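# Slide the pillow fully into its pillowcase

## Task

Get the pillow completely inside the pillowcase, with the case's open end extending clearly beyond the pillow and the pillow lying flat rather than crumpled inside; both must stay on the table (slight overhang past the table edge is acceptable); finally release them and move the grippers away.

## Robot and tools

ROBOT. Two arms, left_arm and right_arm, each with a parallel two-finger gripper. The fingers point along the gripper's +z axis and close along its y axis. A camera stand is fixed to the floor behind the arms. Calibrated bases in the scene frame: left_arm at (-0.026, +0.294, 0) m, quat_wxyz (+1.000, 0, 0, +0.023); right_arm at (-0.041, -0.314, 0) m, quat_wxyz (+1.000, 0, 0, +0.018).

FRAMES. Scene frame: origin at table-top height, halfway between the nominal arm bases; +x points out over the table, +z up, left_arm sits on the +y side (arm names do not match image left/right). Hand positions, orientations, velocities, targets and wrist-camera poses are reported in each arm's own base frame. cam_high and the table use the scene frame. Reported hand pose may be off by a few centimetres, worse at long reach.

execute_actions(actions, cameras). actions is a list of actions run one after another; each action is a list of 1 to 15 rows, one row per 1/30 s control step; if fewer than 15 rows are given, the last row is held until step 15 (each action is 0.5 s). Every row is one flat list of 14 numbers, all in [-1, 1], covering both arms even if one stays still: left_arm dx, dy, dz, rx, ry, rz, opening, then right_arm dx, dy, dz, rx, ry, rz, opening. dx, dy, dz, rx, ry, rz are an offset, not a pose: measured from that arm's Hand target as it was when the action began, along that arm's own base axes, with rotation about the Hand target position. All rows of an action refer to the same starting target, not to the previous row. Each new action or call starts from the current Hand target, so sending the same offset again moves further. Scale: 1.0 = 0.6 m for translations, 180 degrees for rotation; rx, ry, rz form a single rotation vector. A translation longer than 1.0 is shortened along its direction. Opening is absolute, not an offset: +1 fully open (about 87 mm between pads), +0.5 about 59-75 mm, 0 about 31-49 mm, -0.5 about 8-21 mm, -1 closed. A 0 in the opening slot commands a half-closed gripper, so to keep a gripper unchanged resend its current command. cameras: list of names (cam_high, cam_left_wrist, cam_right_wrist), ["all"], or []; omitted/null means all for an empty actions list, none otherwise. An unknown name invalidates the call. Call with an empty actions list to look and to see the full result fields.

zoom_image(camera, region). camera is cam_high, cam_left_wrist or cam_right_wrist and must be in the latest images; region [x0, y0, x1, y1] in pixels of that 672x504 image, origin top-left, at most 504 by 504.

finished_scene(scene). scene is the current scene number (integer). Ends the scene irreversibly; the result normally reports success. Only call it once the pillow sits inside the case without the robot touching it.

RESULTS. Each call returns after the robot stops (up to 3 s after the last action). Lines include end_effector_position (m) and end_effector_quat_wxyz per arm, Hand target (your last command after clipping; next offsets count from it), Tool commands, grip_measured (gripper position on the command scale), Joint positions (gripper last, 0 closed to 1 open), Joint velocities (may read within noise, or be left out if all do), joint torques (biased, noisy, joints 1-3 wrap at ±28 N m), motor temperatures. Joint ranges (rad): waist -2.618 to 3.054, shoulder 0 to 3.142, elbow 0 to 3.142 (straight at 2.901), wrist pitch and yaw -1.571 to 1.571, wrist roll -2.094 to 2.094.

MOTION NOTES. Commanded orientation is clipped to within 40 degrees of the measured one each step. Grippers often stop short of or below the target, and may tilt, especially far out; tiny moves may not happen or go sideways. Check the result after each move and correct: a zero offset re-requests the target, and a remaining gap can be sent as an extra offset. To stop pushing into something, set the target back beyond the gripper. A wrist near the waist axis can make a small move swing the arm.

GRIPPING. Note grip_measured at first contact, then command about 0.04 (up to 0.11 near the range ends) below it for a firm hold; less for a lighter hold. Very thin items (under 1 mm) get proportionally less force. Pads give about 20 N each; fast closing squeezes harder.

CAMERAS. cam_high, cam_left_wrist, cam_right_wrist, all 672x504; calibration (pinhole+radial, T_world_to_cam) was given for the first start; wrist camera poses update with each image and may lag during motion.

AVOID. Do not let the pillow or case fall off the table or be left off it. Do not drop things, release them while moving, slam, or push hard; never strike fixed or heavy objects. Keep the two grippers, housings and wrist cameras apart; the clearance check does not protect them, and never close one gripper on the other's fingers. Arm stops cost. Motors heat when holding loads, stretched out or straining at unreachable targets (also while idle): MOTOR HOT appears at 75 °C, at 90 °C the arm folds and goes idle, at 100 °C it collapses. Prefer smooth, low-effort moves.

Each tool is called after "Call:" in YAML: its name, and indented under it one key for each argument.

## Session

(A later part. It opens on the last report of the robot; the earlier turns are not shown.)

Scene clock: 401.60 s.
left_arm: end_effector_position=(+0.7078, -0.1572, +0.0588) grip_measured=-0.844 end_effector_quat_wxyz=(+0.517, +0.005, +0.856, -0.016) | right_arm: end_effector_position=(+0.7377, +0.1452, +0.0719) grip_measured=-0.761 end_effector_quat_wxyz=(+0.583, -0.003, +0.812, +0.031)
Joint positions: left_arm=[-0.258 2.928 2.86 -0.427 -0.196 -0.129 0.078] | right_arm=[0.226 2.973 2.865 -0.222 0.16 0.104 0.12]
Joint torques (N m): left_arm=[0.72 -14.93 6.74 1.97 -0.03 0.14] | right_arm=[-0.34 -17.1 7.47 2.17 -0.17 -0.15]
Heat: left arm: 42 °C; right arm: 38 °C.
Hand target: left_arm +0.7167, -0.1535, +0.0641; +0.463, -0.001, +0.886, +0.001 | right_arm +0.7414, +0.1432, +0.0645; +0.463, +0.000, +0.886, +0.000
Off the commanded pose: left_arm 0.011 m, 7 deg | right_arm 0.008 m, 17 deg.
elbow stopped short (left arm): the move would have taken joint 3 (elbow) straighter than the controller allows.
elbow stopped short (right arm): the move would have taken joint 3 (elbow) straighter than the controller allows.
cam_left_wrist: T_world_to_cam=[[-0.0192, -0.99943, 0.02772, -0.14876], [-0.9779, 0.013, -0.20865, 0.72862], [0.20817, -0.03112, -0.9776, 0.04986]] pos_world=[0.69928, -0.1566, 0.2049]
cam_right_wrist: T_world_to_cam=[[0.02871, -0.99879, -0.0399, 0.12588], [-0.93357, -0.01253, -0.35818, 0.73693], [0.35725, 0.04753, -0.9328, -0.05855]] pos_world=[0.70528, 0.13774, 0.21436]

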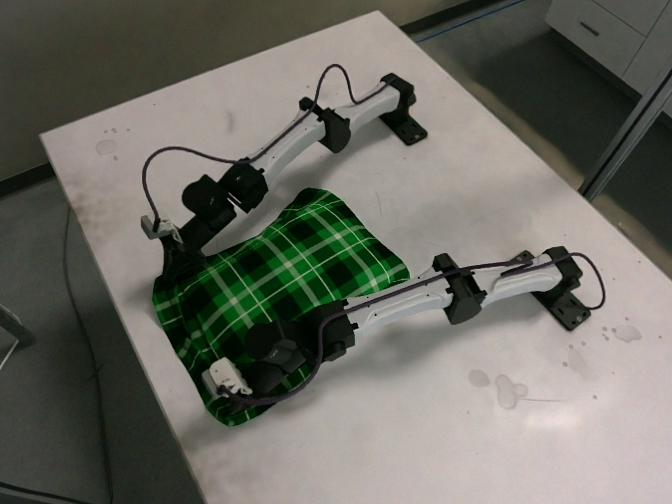

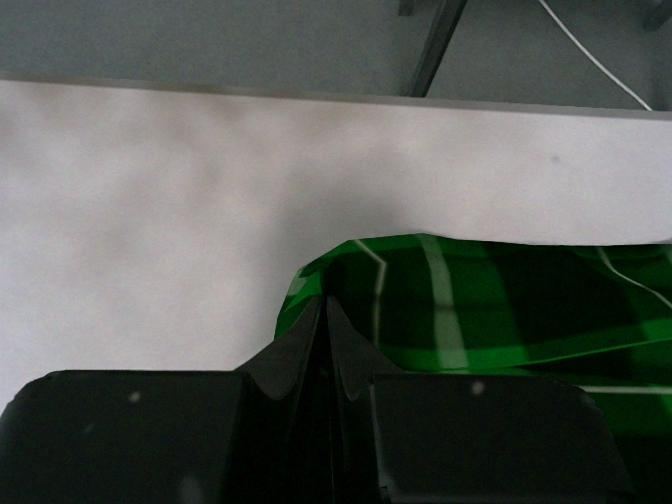

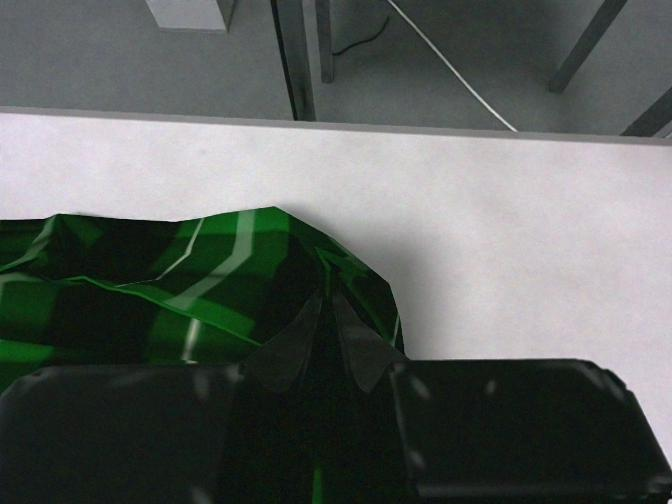

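Call:
execute_actions:
  actions:
    - [[0.02,0,-0.06,0,0,0,-1,0.01,0,-0.075,0,0,0,-1]]
    - [[0,0,0,0,0,0,-0.6,0,0,-0.01,0,0,0,-0.6]]
    - [[0,0,0,0,0,0,-0.1,0,0,0,0,0,0,-0.1]]
    - [[0,0,0,0,0,0,0.2,0,0,0,0,0,0,0.2]]
  cameras: ["all"]

Scene clock: 417.40 s.
left_arm: end_effector_position=(+0.7231, -0.1564, +0.0351) grip_measured=+0.200 end_effector_quat_wxyz=(+0.541, +0.005, +0.841, -0.024) | right_arm: end_effector_position=(+0.7464, +0.1408, +0.0334) grip_measured=+0.200 end_effector_quat_wxyz=(+0.592, -0.001, +0.805, +0.033)
Joint positions: left_arm=[-0.249 2.999 2.86 -0.296 -0.182 -0.122 0.6] | right_arm=[0.216 3.058 2.865 -0.112 0.152 0.101 0.6]
Joint torques (N m): left_arm=[0.44 -13.65 6.83 2.01 -0.03 0.15] | right_arm=[0.24 -15.76 7.54 2.14 -0.22 -0.12]
Motor temperatures (°C): left_arm=[25 48 33 42 25 24 27] | right_arm=[23 43 35 37 23 23 27]
Heat: left arm: 48 °C; right arm: 43 °C.
Hand target: left_arm +0.7286, -0.1536, +0.0279; +0.463, -0.001, +0.886, +0.001 | right_arm +0.7473, +0.1434, +0.0135; +0.463, +0.000, +0.886, +0.000
Off the commanded pose: left_arm 0.009 m, 11 deg | right_arm 0.020 m, 18 deg.
elbow stopped short (left arm): the move would have taken joint 3 (elbow) straighter than the controller allows.
elbow stopped short (right arm): the move would have taken joint 3 (elbow) straighter than the controller allows.
cam_left_wrist: T_world_to_cam=[[-0.02749, -0.99878, 0.04092, -0.14138], [-0.96432, 0.01572, -0.26427, 0.73119], [0.2633, -0.04673, -0.96358, -0.01928]] pos_world=[0.70629, -0.1536, 0.18044]
cam_right_wrist: T_world_to_cam=[[0.02821, -0.99861, -0.04444, 0.12018], [-0.92496, -0.00922, -0.37996, 0.72503], [0.37903, 0.05183, -0.92393, -0.11448]] pos_world=[0.71062, 0.13263, 0.17505]

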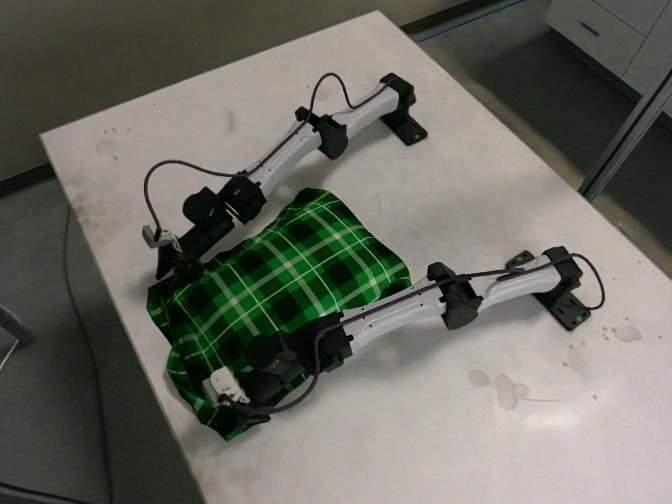

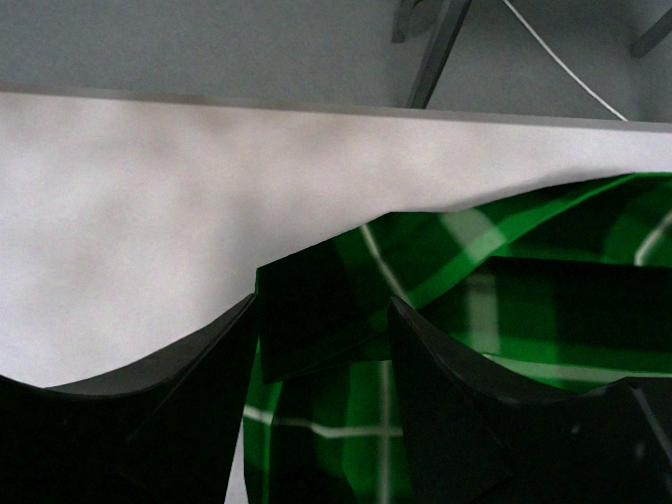

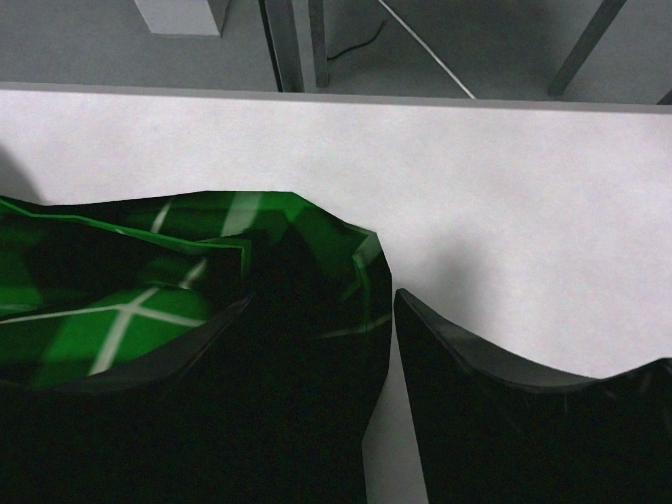

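Call:
execute_actions:
  actions:
    - [[-0.01,0,0.06,0,0,0,0.5,-0.01,0,0.08,0,0,0,0.5]]
    - [[-0.02,0,0.1,0,0,0,0.5,-0.02,0,0.1,0,0,0,0.5]]
    - [[-0.1,0.05,0.1,0,0,0,0.5,-0.1,-0.05,0.1,0,0,0,0.5]]
    - [[-0.13,0.05,0.1,0,0.03,0,0.5,-0.13,-0.05,0.1,0,0.03,0,0.5]]
    - [[-0.13,0.1,0.03,0,0.05,0,0.5,-0.13,-0.1,0.03,0,0.05,0,0.5]]
  cameras: ["all"]

Scene clock: 431.73 s.
left_arm: end_effector_position=(+0.4975, -0.0299, +0.2357) grip_measured=+0.500 end_effector_quat_wxyz=(+0.302, -0.007, +0.953, +0.008) | right_arm: end_effector_position=(+0.5205, +0.0193, +0.2515) grip_measured=+0.500 end_effector_quat_wxyz=(+0.344, +0.009, +0.939, -0.006)
Joint positions: left_arm=[-0.077 2.216 2.561 -1.304 -0.064 -0.071 0.75] | right_arm=[0.049 2.289 2.717 -1.297 0.048 0.05 0.75]
Joint torques (N m): left_arm=[-0.72 -15.31 4.23 1.52 0.01 0.14] | right_arm=[0.7 -15.6 5.09 1.53 -0.18 -0.14]
Heat: left arm: 52 °C; right arm: 47 °C.
Hand target: left_arm +0.4946, -0.0335, +0.2620; +0.348, -0.001, +0.937, +0.001 | right_arm +0.5134, +0.0234, +0.2594; +0.348, +0.000, +0.937, +0.000
Off the commanded pose: left_arm 0.027 m, 6 deg | right_arm 0.011 m, 1 deg.
elbow stopped short (left arm): the move would have taken joint 3 (elbow) straighter than the controller allows.
elbow stopped short (right arm): the move would have taken joint 3 (elbow) straighter than the controller allows.
cam_left_wrist: T_world_to_cam=[[0.02664, -0.9996, -0.00932, -0.04453], [-0.96572, -0.02814, 0.25805, 0.44086], [-0.25821, 0.00213, -0.96609, 0.50077]] pos_world=[0.55624, -0.03317, 0.36961]
cam_right_wrist: T_world_to_cam=[[-0.02777, -0.99948, 0.0164, 0.02876], [-0.98429, 0.0302, 0.17396, 0.48869], [-0.17436, -0.01131, -0.98462, 0.48345]] pos_world=[0.5661, 0.01946, 0.39053]

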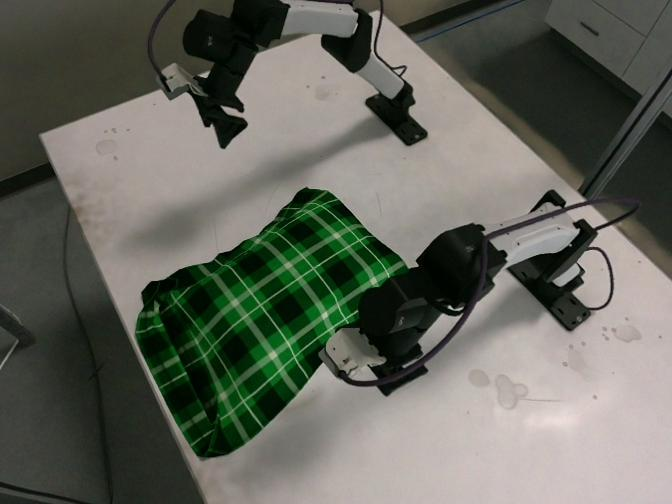

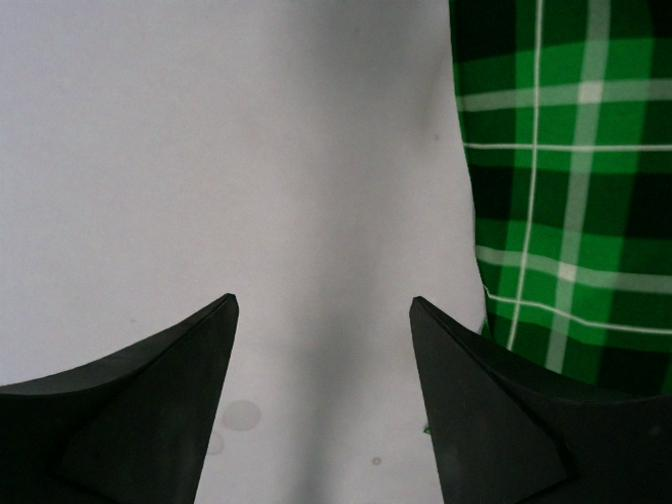

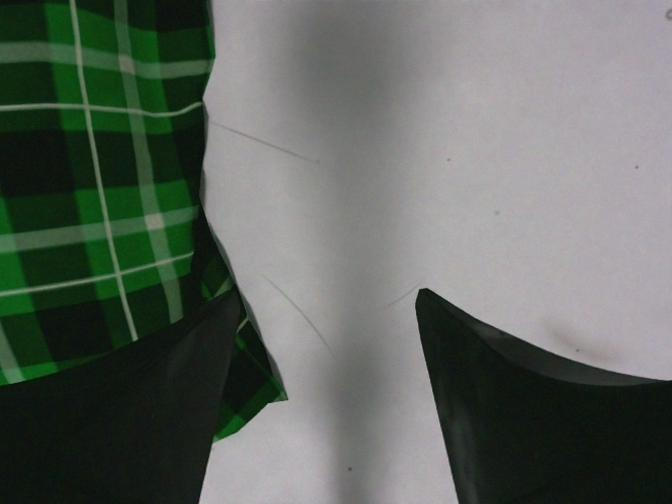

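Call:
zoom_image:
  camera: "cam_high"
  region: [120, 170, 420, 470]

Scaled by 1.680 from the camera's image (finer frame: 960x720).

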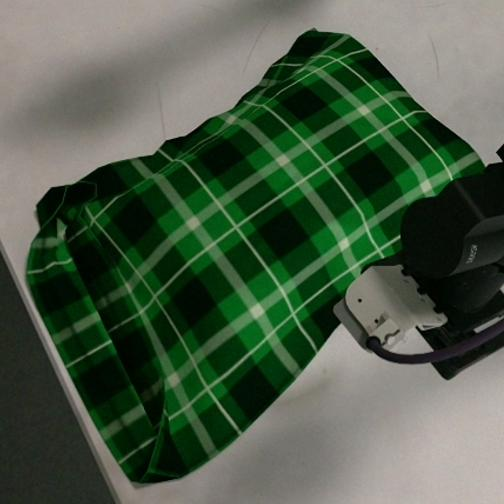

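Call:
execute_actions:
  actions:
    - [[0.0,-0.06,0.07,0,-0.06,0,0.5,-0.12,-0.1,0.05,0,0,0,0.5]]
    - [[0.0,-0.08,0.06,0,-0.06,0,0.5,-0.12,-0.1,0,0,0,0,0.5]]
    - [[0,-0.08,0.03,0,-0.06,0,0.5,-0.12,-0.05,0,0,0,0,0.5]]
    - [[0,-0.02,0.03,0,-0.02,0,0.5,0,0,0,0,0,0,0.5]]
  cameras: ["all"]

Scene clock: 448.03 s.
left_arm: end_effector_position=(+0.5014, -0.1806, +0.3492) grip_measured=+0.500 end_effector_quat_wxyz=(+0.596, +0.007, +0.803, +0.008) | right_arm: end_effector_position=(+0.2997, -0.1278, +0.2914) grip_measured=+0.500 end_effector_quat_wxyz=(+0.350, +0.002, +0.937, -0.006)
Joint positions: left_arm=[-0.486 1.827 1.972 -0.475 -0.468 -0.13 0.75] | right_arm=[-0.527 1.462 1.783 -1.241 -0.325 -0.411 0.75]
Joint torques (N m): left_arm=[-0.61 -12.41 5.75 2 -0.24 0.16] | right_arm=[-0.31 -6.04 5.27 1.49 -0.4 -0.14]
Motor temperatures (°C): left_arm=[25 59 33 41 25 24 26] | right_arm=[22 48 35 36 23 23 26]
Heat: left arm: 59 °C; right arm: 48 °C.
Hand target: left_arm +0.4946, -0.1775, +0.3760; +0.621, -0.001, +0.784, +0.000 | right_arm +0.2973, -0.1266, +0.2895; +0.348, +0.000, +0.937, +0.000
Off the commanded pose: left_arm 0.028 m, 4 deg | right_arm 0.003 m, 1 deg.
cam_left_wrist: T_world_to_cam=[[0.00331, -0.99988, -0.01508, -0.18059], [-0.92042, 0.00285, -0.39093, 0.62065], [0.39092, 0.01517, -0.9203, 0.27266]] pos_world=[0.46526, -0.18648, 0.49083]
cam_right_wrist: T_world_to_cam=[[-0.01601, -0.99965, 0.02097, -0.13002], [-0.98665, 0.01919, 0.16174, 0.27168], [-0.16209, -0.0181, -0.98661, 0.47866]] pos_world=[0.34356, -0.12652, 0.43104]

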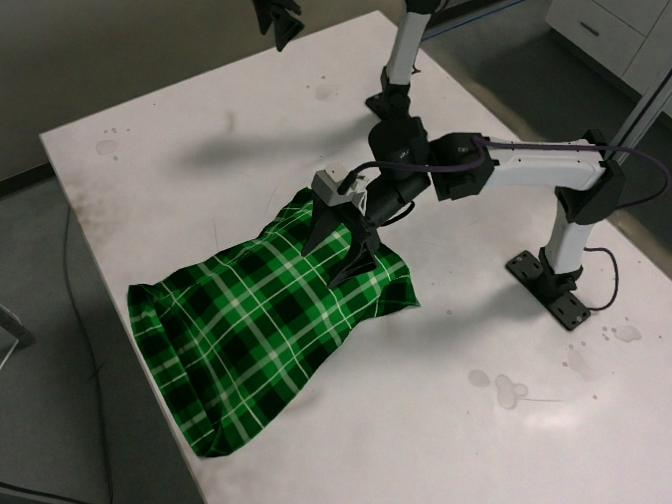

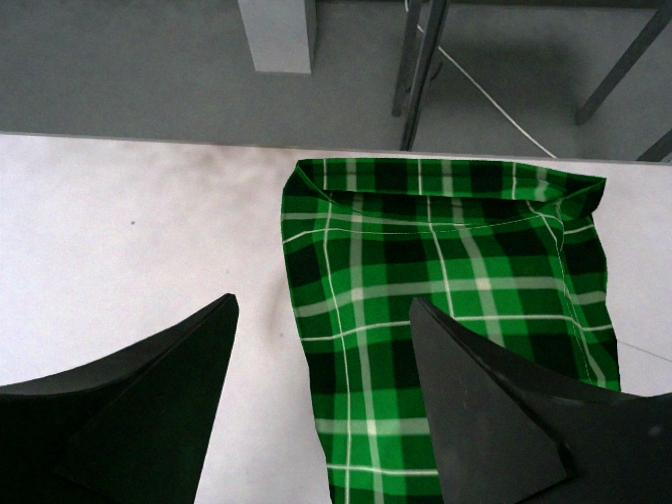

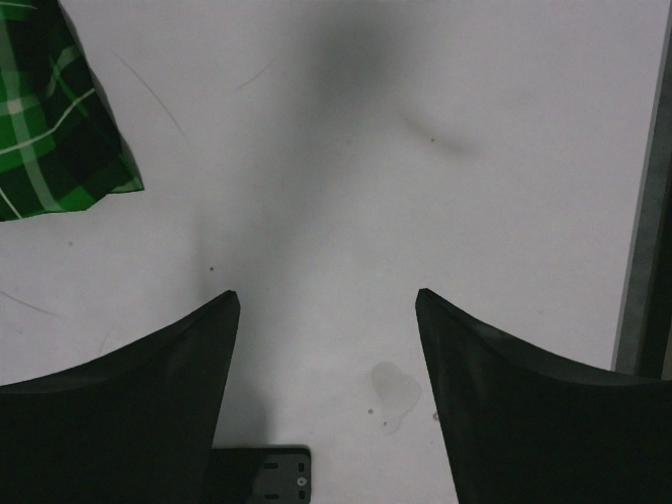

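Call:
zoom_image:
  camera: "cam_left_wrist"
  region: [270, 130, 630, 400]

Scaled by 1.400 from the camera's image (finer frame: 960x720).

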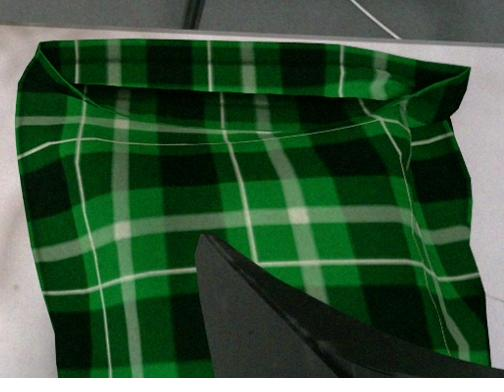

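Call:
execute_actions:
  actions:
    - [[0.1,0,-0.06,0,0.03,0,0.5,0,0,0,0,0,0,0.5]]
    - [[0.08,0,-0.08,0,0.03,0,0.5,0,0,0,0,0,0,0.5]]
    - [[0,0,0,0,0,0,0.5,0,0,0,0,0,0,0.5]]
  cameras: ["cam_left_wrist"]

Call:
zoom_image:
  camera: "cam_left_wrist"
  region: [200, 60, 672, 380]

Scene clock: 475.10 s.
left_arm: end_effector_position=(+0.5997, -0.1747, +0.2863) grip_measured=+0.500 end_effector_quat_wxyz=(+0.539, +0.003, +0.842, +0.008) | right_arm: end_effector_position=(+0.2997, -0.1278, +0.2914) grip_measured=+0.500 end_effector_quat_wxyz=(+0.350, +0.002, +0.937, -0.006)
Joint positions: left_arm=[-0.369 2.385 2.714 -0.789 -0.344 -0.148 0.75] | right_arm=[-0.527 1.462 1.783 -1.241 -0.325 -0.411 0.75]
Joint torques (N m): left_arm=[-0.23 -11.12 8.36 1.76 -0.08 -0.02] | right_arm=[-0.32 -5.98 5.3 1.48 -0.39 -0.14]
Motor temperatures (°C): left_arm=[24 53 34 42 25 24 26] | right_arm=[22 43 35 35 23 23 26]
Heat: left arm: 53 °C; right arm: 43 °C.
Hand target: left_arm +0.6027, -0.1775, +0.2920; +0.544, -0.001, +0.839, +0.000 | right_arm +0.2973, -0.1266, +0.2895; +0.348, +0.000, +0.937, +0.000
Off the commanded pose: left_arm 0.007 m, 1 deg | right_arm 0.003 m, 1 deg.
cam_left_wrist: T_world_to_cam=[[0.00927, -0.9999, -0.01041, -0.18088], [-0.96559, -0.00625, -0.26001, 0.67456], [0.25992, 0.01246, -0.96555, 0.26738]] pos_world=[0.58353, -0.17997, 0.43167]

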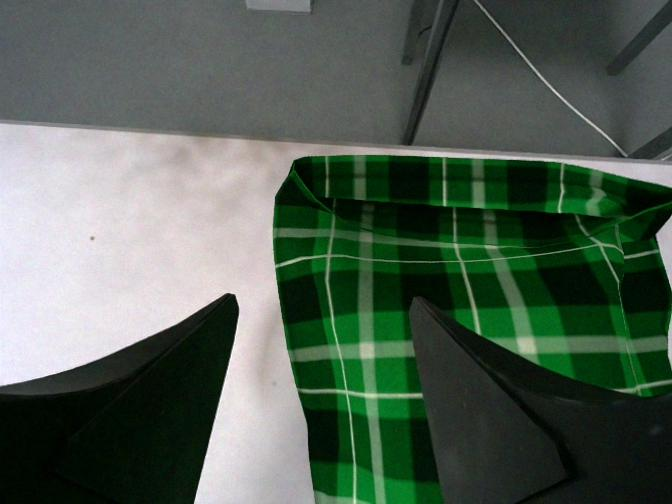

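Scaled by 1.068 from the camera's image (finer frame: 960x720).

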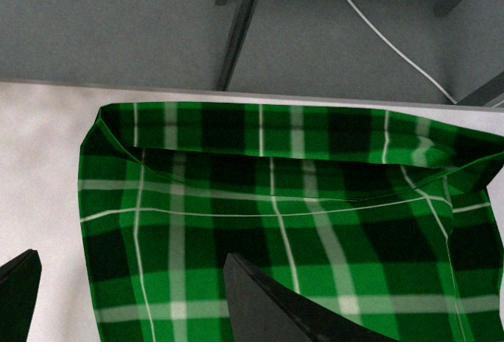

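Call:
execute_actions:
  actions:
    - [[0.0,-0.09,-0.08,0,0,0,0.5,0,0,0,0,0,0,0.5]]
    - [[-0.01,-0.09,-0.08,0,0,0,0.5,0,0,0,0,0,0,0.5]]
    - [[0,0,0,0,0,0,0.5,0,0,0,0,0,0,0.5]]
  cameras: ["cam_left_wrist","cam_high"]

Call:
zoom_image:
  camera: "cam_left_wrist"
  region: [100, 80, 604, 320]

Scene clock: 514.17 s.
left_arm: end_effector_position=(+0.5922, -0.2878, +0.1983) grip_measured=+0.500 end_effector_quat_wxyz=(+0.539, +0.008, +0.842, +0.000) | right_arm: end_effector_position=(+0.2997, -0.1278, +0.2914) grip_measured=+0.500 end_effector_quat_wxyz=(+0.350, +0.002, +0.937, -0.006)
Joint positions: left_arm=[-0.567 2.46 2.481 -0.518 -0.501 -0.246 0.75] | right_arm=[-0.527 1.462 1.783 -1.241 -0.325 -0.411 0.75]
Joint torques (N m): left_arm=[0.21 -13.08 5.11 1.86 -0.27 0] | right_arm=[-0.31 -5.98 5.27 1.48 -0.4 -0.14]
Motor temperatures (°C): left_arm=[24 57 36 42 25 24 26] | right_arm=[22 39 34 34 23 23 26]
Heat: left arm: 57 °C; right arm: 39 °C.
Hand target: left_arm +0.5967, -0.2855, +0.1960; +0.544, -0.001, +0.839, +0.001 | right_arm +0.2973, -0.1266, +0.2895; +0.348, +0.000, +0.937, +0.000
Off the commanded pose: left_arm 0.006 m, 1 deg | right_arm 0.003 m, 1 deg.
cam_left_wrist: T_world_to_cam=[[-0.00802, -0.99997, -0.00162, -0.2863], [-0.96555, 0.00817, -0.26008, 0.64784], [0.26008, -0.00052, -0.96559, 0.18192]] pos_world=[0.57591, -0.29148, 0.34369]
Images, in order (width x height): cam_high 672x504, cam_left_wrist 672x504.

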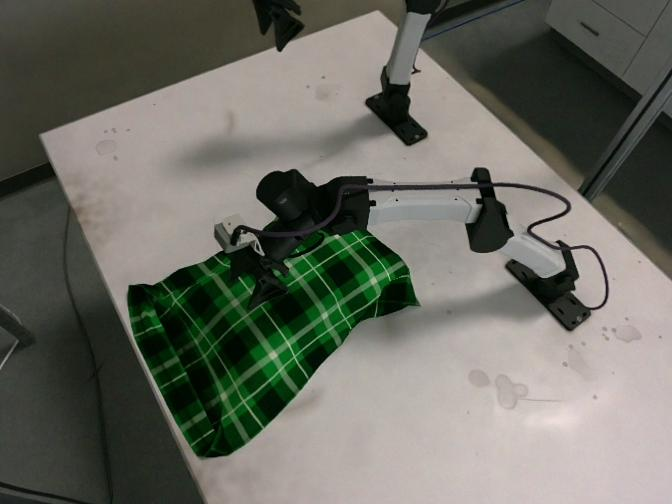

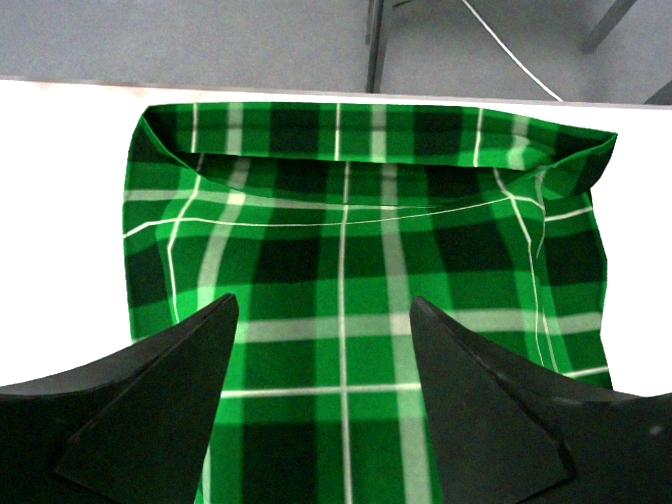

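Scaled by 1.000.

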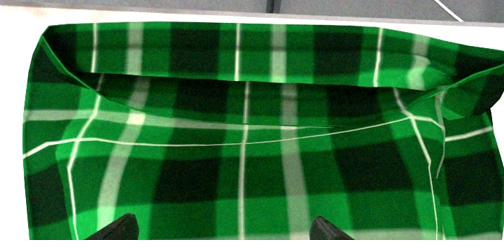

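Call:
execute_actions:
  actions:
    - [[-0.13,0.05,0.0,0,0.035,0,0.8,0.03,0.09,-0.08,0,0,0,0.8]]
    - [[-0.13,0.05,0,0,0.035,0,0.8,0.03,0.09,-0.08,0,0,0,0.8]]
    - [[-0.14,0.06,-0.08,0,0.035,0,0.8,0.03,0.09,-0.08,0,0,0,0.8]]
    - [[-0.146,0.054,-0.08,0,0.034,0,0.8,0.022,0.077,-0.077,0,0,0,0.8]]
    - [[0,0,0,0,0,0,0.8,0,0,0,0,0,0,0.8]]
  cameras: ["all"]

Scene clock: 568.07 s.
left_arm: end_effector_position=(+0.2685, -0.1536, +0.0951) grip_measured=+0.800 end_effector_quat_wxyz=(+0.337, +0.004, +0.941, +0.013) | right_arm: end_effector_position=(+0.3621, +0.0822, +0.1004) grip_measured=+0.800 end_effector_quat_wxyz=(+0.347, -0.006, +0.938, +0.004)
Joint positions: left_arm=[-0.696 1.345 0.902 -0.579 -0.439 -0.563 0.9] | right_arm=[0.28 1.489 1.014 -0.404 0.169 0.205 0.9]
Joint torques (N m): left_arm=[-0.9 -6.74 4.86 1.36 -0.27 -0.03] | right_arm=[0.46 -6.02 7.15 1.71 0.21 0.04]
Motor temperatures (°C): left_arm=[24 56 36 42 25 24 25] | right_arm=[22 38 34 33 23 23 26]
Heat: left arm: 56 °C; right arm: 38 °C.
Hand target: left_arm +0.2691, -0.1571, +0.1000; +0.350, +0.000, +0.937, +0.001 | right_arm +0.3646, +0.0816, +0.0993; +0.348, +0.000, +0.937, +0.000
Off the commanded pose: left_arm 0.006 m, 2 deg | right_arm 0.003 m, 1 deg.
cam_left_wrist: T_world_to_cam=[[0.00997, -0.99965, -0.02453, -0.15746], [-0.98243, -0.01436, 0.18607, 0.26595], [-0.18635, 0.02225, -0.98223, 0.29143]] pos_world=[0.31716, -0.16007, 0.23291]
cam_right_wrist: T_world_to_cam=[[0.00762, -0.99993, 0.00891, 0.07763], [-0.98551, -0.006, 0.16951, 0.3609], [-0.16944, -0.01007, -0.98549, 0.30606]] pos_world=[0.40693, 0.08287, 0.23975]

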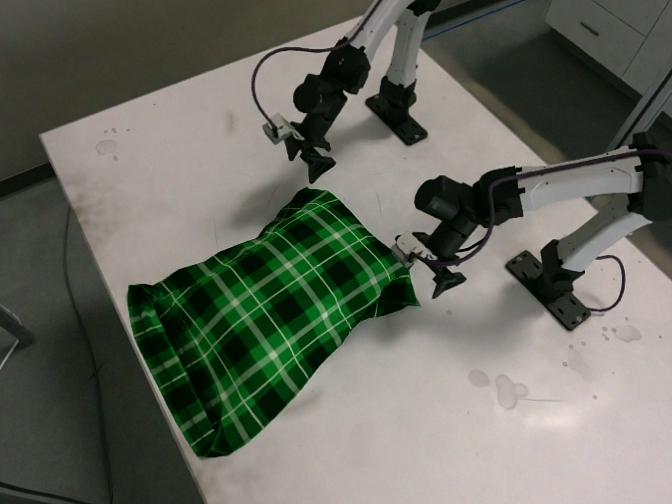

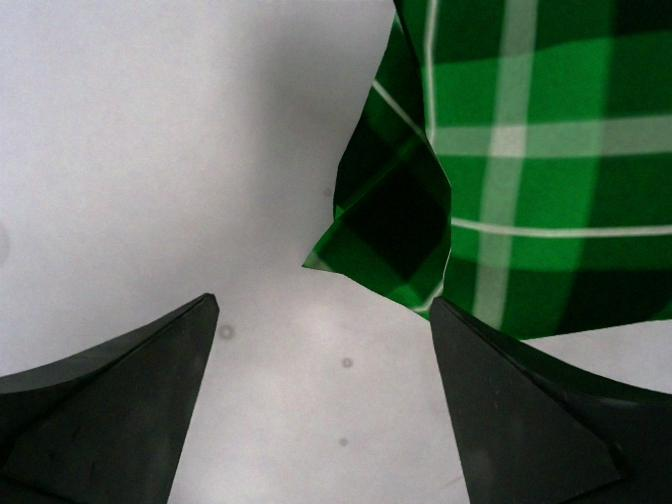

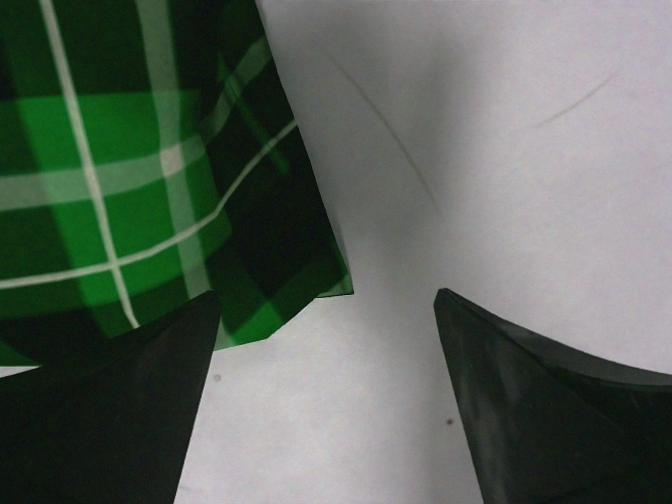

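Call:
execute_actions:
  actions:
    - [[0.038,-0.022,-0.08,0,0,0,0.8,0,0.022,-0.08,0,0,0,0.8]]
    - [[0,0,-0.067,0,0,0,0.8,0,0,-0.07,0,0,0,0.8]]
    - [[0,0,-0.005,0,0,0,0,0,0,-0.005,0,0,0,0]]
    - [[0,0,0,0,0,0,-1,0,0,0,0,0,0,-1]]
    - [[0,0,0,0,0,0,-1,0,0,0,0,0,0,-1]]
  cameras: ["cam_left_wrist","cam_right_wrist"]

Scene clock: 593.93 s.
left_arm: end_effector_position=(+0.2928, -0.1745, +0.0169) grip_measured=-0.858 end_effector_quat_wxyz=(+0.355, -0.002, +0.935, -0.006) | right_arm: end_effector_position=(+0.3713, +0.0985, +0.0184) grip_measured=-0.875 end_effector_quat_wxyz=(+0.364, -0.001, +0.931, +0.010)
Joint positions: left_arm=[-0.694 1.565 0.732 -0.134 -0.43 -0.562 0.071] | right_arm=[0.323 1.659 0.805 0.007 0.198 0.246 0.062]
Joint torques (N m): left_arm=[0.46 -4.57 4.01 1.37 -0.24 0.13] | right_arm=[0.43 -5.82 4.98 1.6 0.2 -0.03]
Motor temperatures (°C): left_arm=[24 49 34 41 25 24 25] | right_arm=[22 37 36 34 23 23 26]
Heat: left arm: 49 °C; right arm: 37 °C.
Hand target: left_arm +0.2919, -0.1703, +0.0089; +0.350, -0.001, +0.937, +0.001 | right_arm +0.3644, +0.0947, +0.0062; +0.348, +0.000, +0.937, +0.000
Off the commanded pose: left_arm 0.009 m, 1 deg | right_arm 0.015 m, 2 deg.
cam_left_wrist: T_world_to_cam=[[0.00733, -0.99985, 0.01562, -0.18047], [-0.98879, -0.00492, 0.14923, 0.30827], [-0.14913, -0.01654, -0.98868, 0.20203]] pos_world=[0.33627, -0.17559, 0.15656]
cam_right_wrist: T_world_to_cam=[[0.0013, -0.99998, -0.00666, 0.09725], [-0.99111, -0.00218, 0.13301, 0.38644], [-0.13302, 0.00642, -0.99109, 0.21185]] pos_world=[0.41106, 0.09673, 0.15921]

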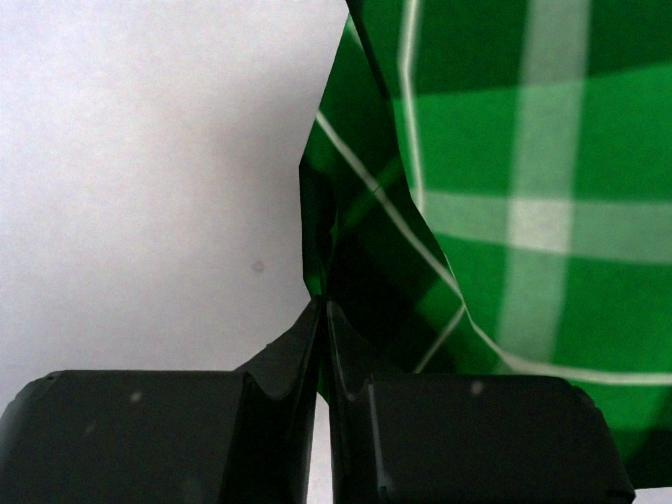

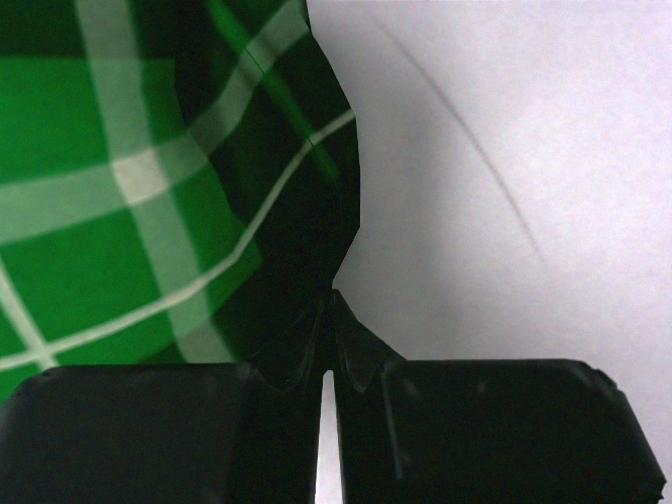

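Call:
execute_actions:
  actions:
    - [[-0.04,0,0.015,0,0.03,0,-1,-0.04,0,0.02,0,0.03,0,-1]]
    - [[-0.045,0,0,0,0.04,0,-1,-0.045,0,0,0,0.04,0,-1]]
    - [[-0.045,0,0,0,0.04,0,-1,-0.045,0,0,0,0.04,0,-1]]
    - [[-0.045,0,0,0,0.04,0,-1,-0.045,0,0,0,0.04,0,-1]]
    - [[0,0,0,0,0,0,-1,0,0,0,0,0,0,-1]]
  cameras: ["all"]

Scene clock: 601.20 s.
left_arm: end_effector_position=(+0.1979, -0.1716, +0.0136) grip_measured=-0.855 end_effector_quat_wxyz=(+0.143, -0.005, +0.990, -0.004) | right_arm: end_effector_position=(+0.2765, +0.0956, +0.0192) grip_measured=-0.875 end_effector_quat_wxyz=(+0.152, +0.002, +0.988, +0.003)
Joint positions: left_arm=[-0.735 1.536 0.839 -0.652 -0.187 -0.725 0.073] | right_arm=[0.345 1.61 0.931 -0.601 0.097 0.334 0.062]
Joint torques (N m): left_arm=[-1.14 -5.97 6.31 0.08 0 0.01] | right_arm=[0.88 -7.32 6.13 0.3 -0.14 0.02]
Heat: left arm: 47 °C; right arm: 37 °C.
Hand target: left_arm +0.1868, -0.1703, +0.0178; +0.122, +0.000, +0.993, +0.001 | right_arm +0.2595, +0.0947, +0.0182; +0.120, +0.000, +0.993, +0.000
Off the commanded pose: left_arm 0.012 m, 3 deg | right_arm 0.017 m, 4 deg.
cam_left_wrist: T_world_to_cam=[[0.01726, -0.99981, 0.00946, -0.17872], [-0.83203, -0.00911, 0.55466, 0.17754], [-0.55447, -0.01745, -0.83202, 0.2627]] pos_world=[0.29646, -0.17249, 0.12179]
cam_right_wrist: T_world_to_cam=[[-0.00466, -0.99996, 0.00811, 0.09583], [-0.84029, 0.00831, 0.54207, 0.24183], [-0.54211, -0.00429, -0.8403, 0.31133]] pos_world=[0.37244, 0.09515, 0.12975]

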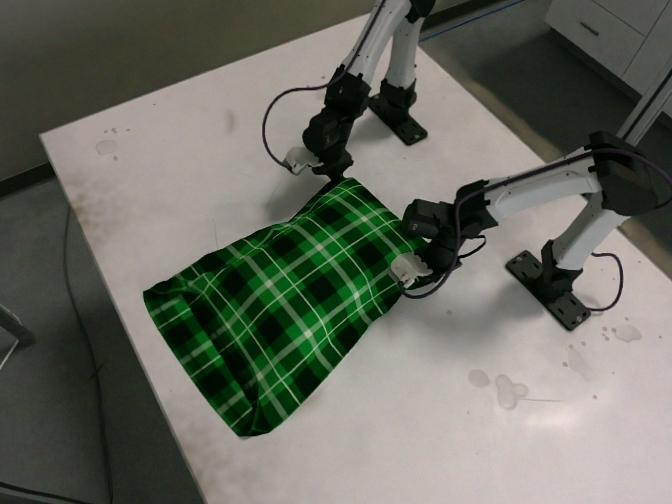

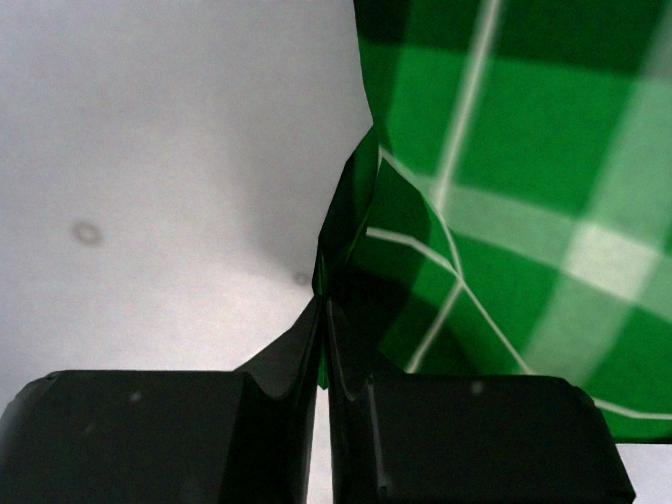

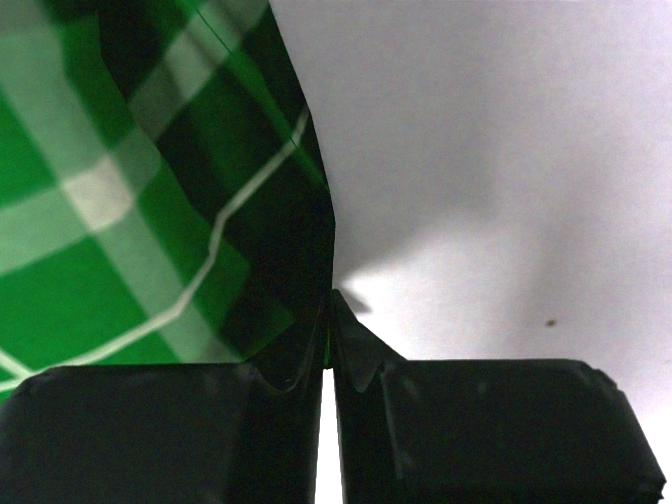

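Call:
execute_actions:
  actions:
    - [[-0.04,0.01,0,0,0,0,-1,-0.045,-0.01,0,0,0,0,-1]]
    - [[0,0,0,0,0,0,-0.3,0,0,0,0,0,0,-0.3]]
    - [[0,0,0.04,0,0,0,0.5,0,0,0.04,0,0,0,0.5]]
    - [[0,0.03,0.15,0,-0.05,0,0.5,0,-0.03,0.15,0,0,0,0.5]]
    - [[0.1,0,0.1,0,-0.05,0,0.5,0,-0.03,0.1,0,0,0,0.5]]
    - [[0.12,0,0.1,0,-0.05,0,0.5,0,0,0,0,0,0,0.5]]
    - [[0.14,0,0.0,0,-0.05,0,0.5,0,0,0,0,0,0,0.5]]
    - [[0.14,-0.08,0.0,0,-0.05,0,0.5,0,0,0,0,0,0,0.5]]
  cameras: ["all"]

Scene clock: 616.30 s.
left_arm: end_effector_position=(+0.4504, -0.1916, +0.2373) grip_measured=+0.500 end_effector_quat_wxyz=(+0.471, +0.006, +0.882, +0.005) | right_arm: end_effector_position=(+0.2320, +0.0520, +0.1904) grip_measured=+0.500 end_effector_quat_wxyz=(+0.124, +0.003, +0.992, -0.005)
Joint positions: left_arm=[-0.532 1.773 1.703 -0.59 -0.438 -0.302 0.75] | right_arm=[0.231 1.4 1.437 -1.368 0.067 0.227 0.75]
Joint torques (N m): left_arm=[0.12 -7.83 9.06 1.81 -0.29 0.11] | right_arm=[-0.32 -4.25 7.62 0.78 -0.16 -0.14]
Heat: left arm: 45 °C; right arm: 37 °C.
Hand target: left_arm +0.4628, -0.1944, +0.2518; +0.492, +0.000, +0.871, +0.000 | right_arm +0.2326, +0.0527, +0.1923; +0.120, +0.000, +0.993, +0.000
Off the commanded pose: left_arm 0.019 m, 3 deg | right_arm 0.002 m, 1 deg.
cam_left_wrist: T_world_to_cam=[[0.00107, -0.99996, -0.00871, -0.19362], [-0.99436, -0.00014, -0.10605, 0.49502], [0.10604, 0.00877, -0.99432, 0.3345]] pos_world=[0.45697, -0.19648, 0.38342]
cam_right_wrist: T_world_to_cam=[[-0.00753, -0.99969, 0.0238, 0.04834], [-0.80824, 0.0201, 0.58852, 0.09505], [-0.58881, -0.0148, -0.80814, 0.43621]] pos_world=[0.33403, 0.05287, 0.29543]

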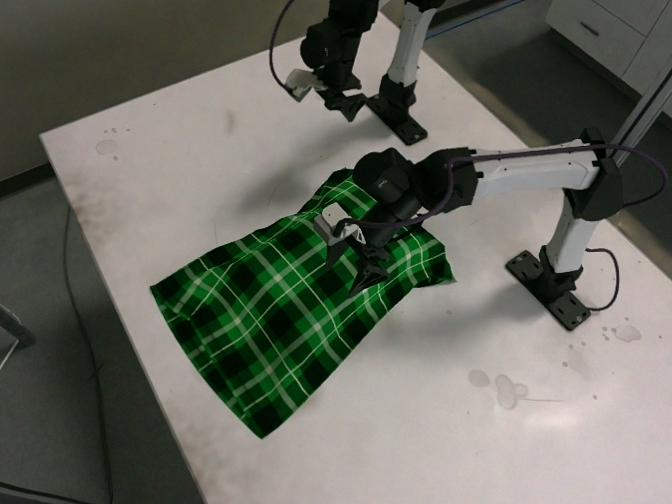

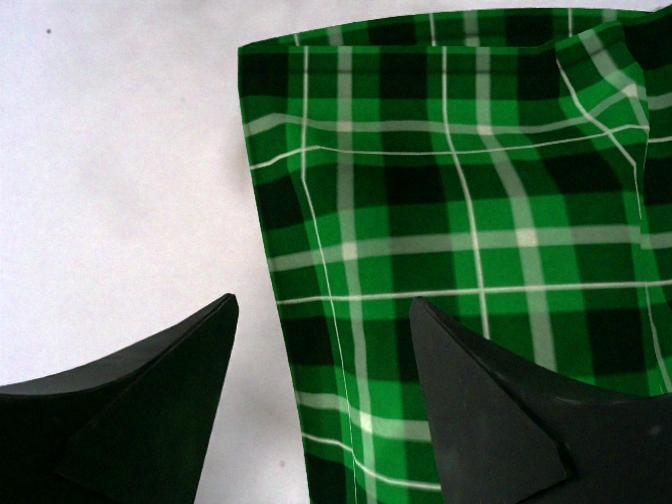

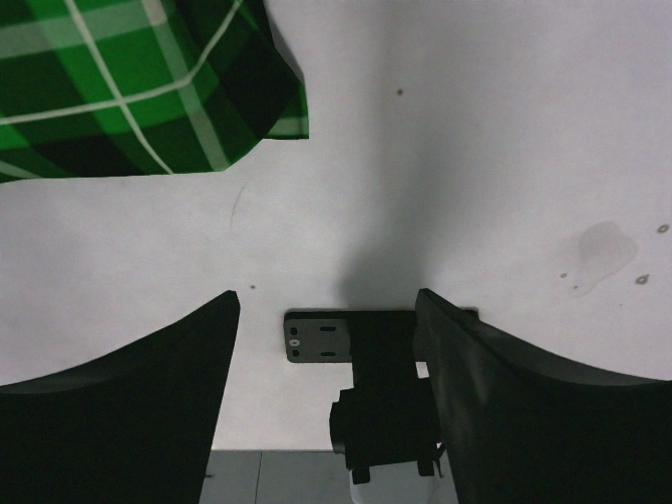

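Call:
zoom_image:
  camera: "cam_high"
  region: [130, 150, 470, 450]

Call:
zoom_image:
  camera: "cam_left_wrist"
  region: [220, 0, 672, 280]

Scaled by 1.482 from the camera's image (finer frame: 960x720).

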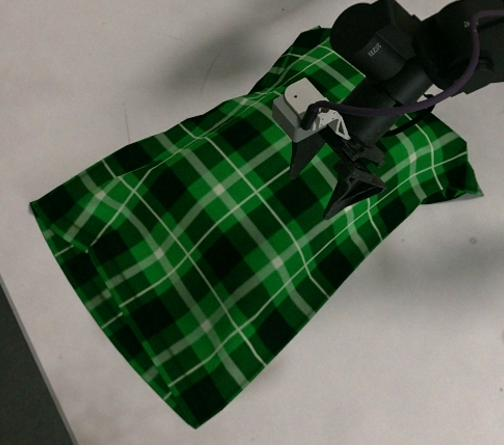

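Scaled by 1.115 from the camera's image (finer frame: 960x720).

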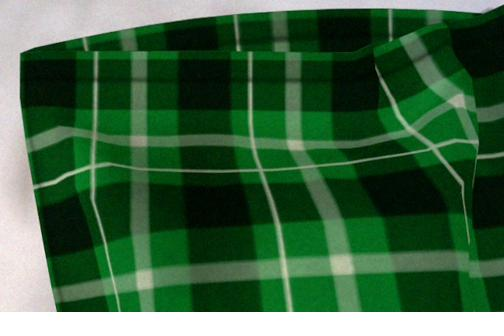

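Call:
execute_actions:
  actions:
    - [[-0.05,0.1,0.07,0,0,0,0.5,0,-0.05,0.05,0,0,0,0.5]]
    - [[-0.08,0.12,0,0,0,0,0.5,0,-0.05,0,0,0,0,0.5]]
    - [[-0.08,0.12,0,0,0,0,0.5,0,-0.05,0,0,0,0,0.5]]
    - [[-0.05,0.08,0,0,0,0,0.5,0,0,0,0,0,0,0.5]]
  cameras: ["cam_high"]

Scene clock: 633.70 s.
left_arm: end_effector_position=(+0.3085, +0.0575, +0.2924) grip_measured=+0.500 end_effector_quat_wxyz=(+0.489, -0.004, +0.872, +0.001) | right_arm: end_effector_position=(+0.2312, -0.0374, +0.2202) grip_measured=+0.500 end_effector_quat_wxyz=(+0.121, +0.002, +0.993, -0.006)
Joint positions: left_arm=[0.304 1.1 1.313 -0.782 0.253 0.156 0.75] | right_arm=[-0.152 1.426 1.584 -1.487 -0.024 -0.146 0.75]
Joint torques (N m): left_arm=[0.49 -3.48 5.41 1.66 0.11 0.13] | right_arm=[-0.38 -4.07 7.6 0.79 -0.24 -0.14]
Heat: left arm: 46 °C; right arm: 36 °C.
Hand target: left_arm +0.3068, +0.0578, +0.2938; +0.492, -0.001, +0.871, +0.001 | right_arm +0.2325, -0.0372, +0.2223; +0.120, +0.000, +0.993, +0.000
Off the commanded pose: left_arm 0.002 m, 1 deg | right_arm 0.002 m, 1 deg.

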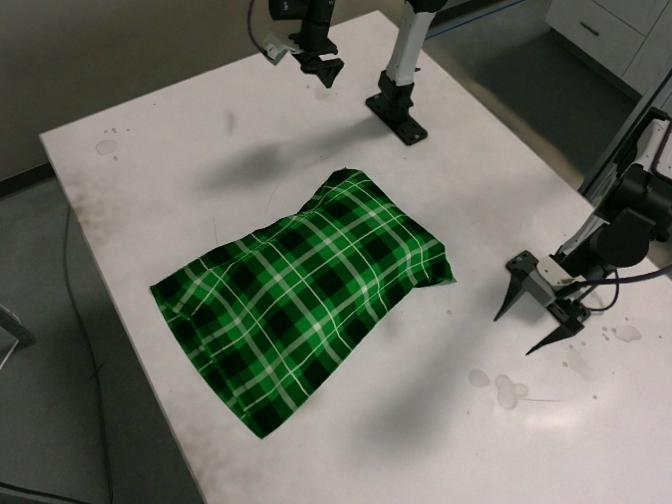

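Call:
finished_scene:
  scene: 1

The scene is finished: the task was done.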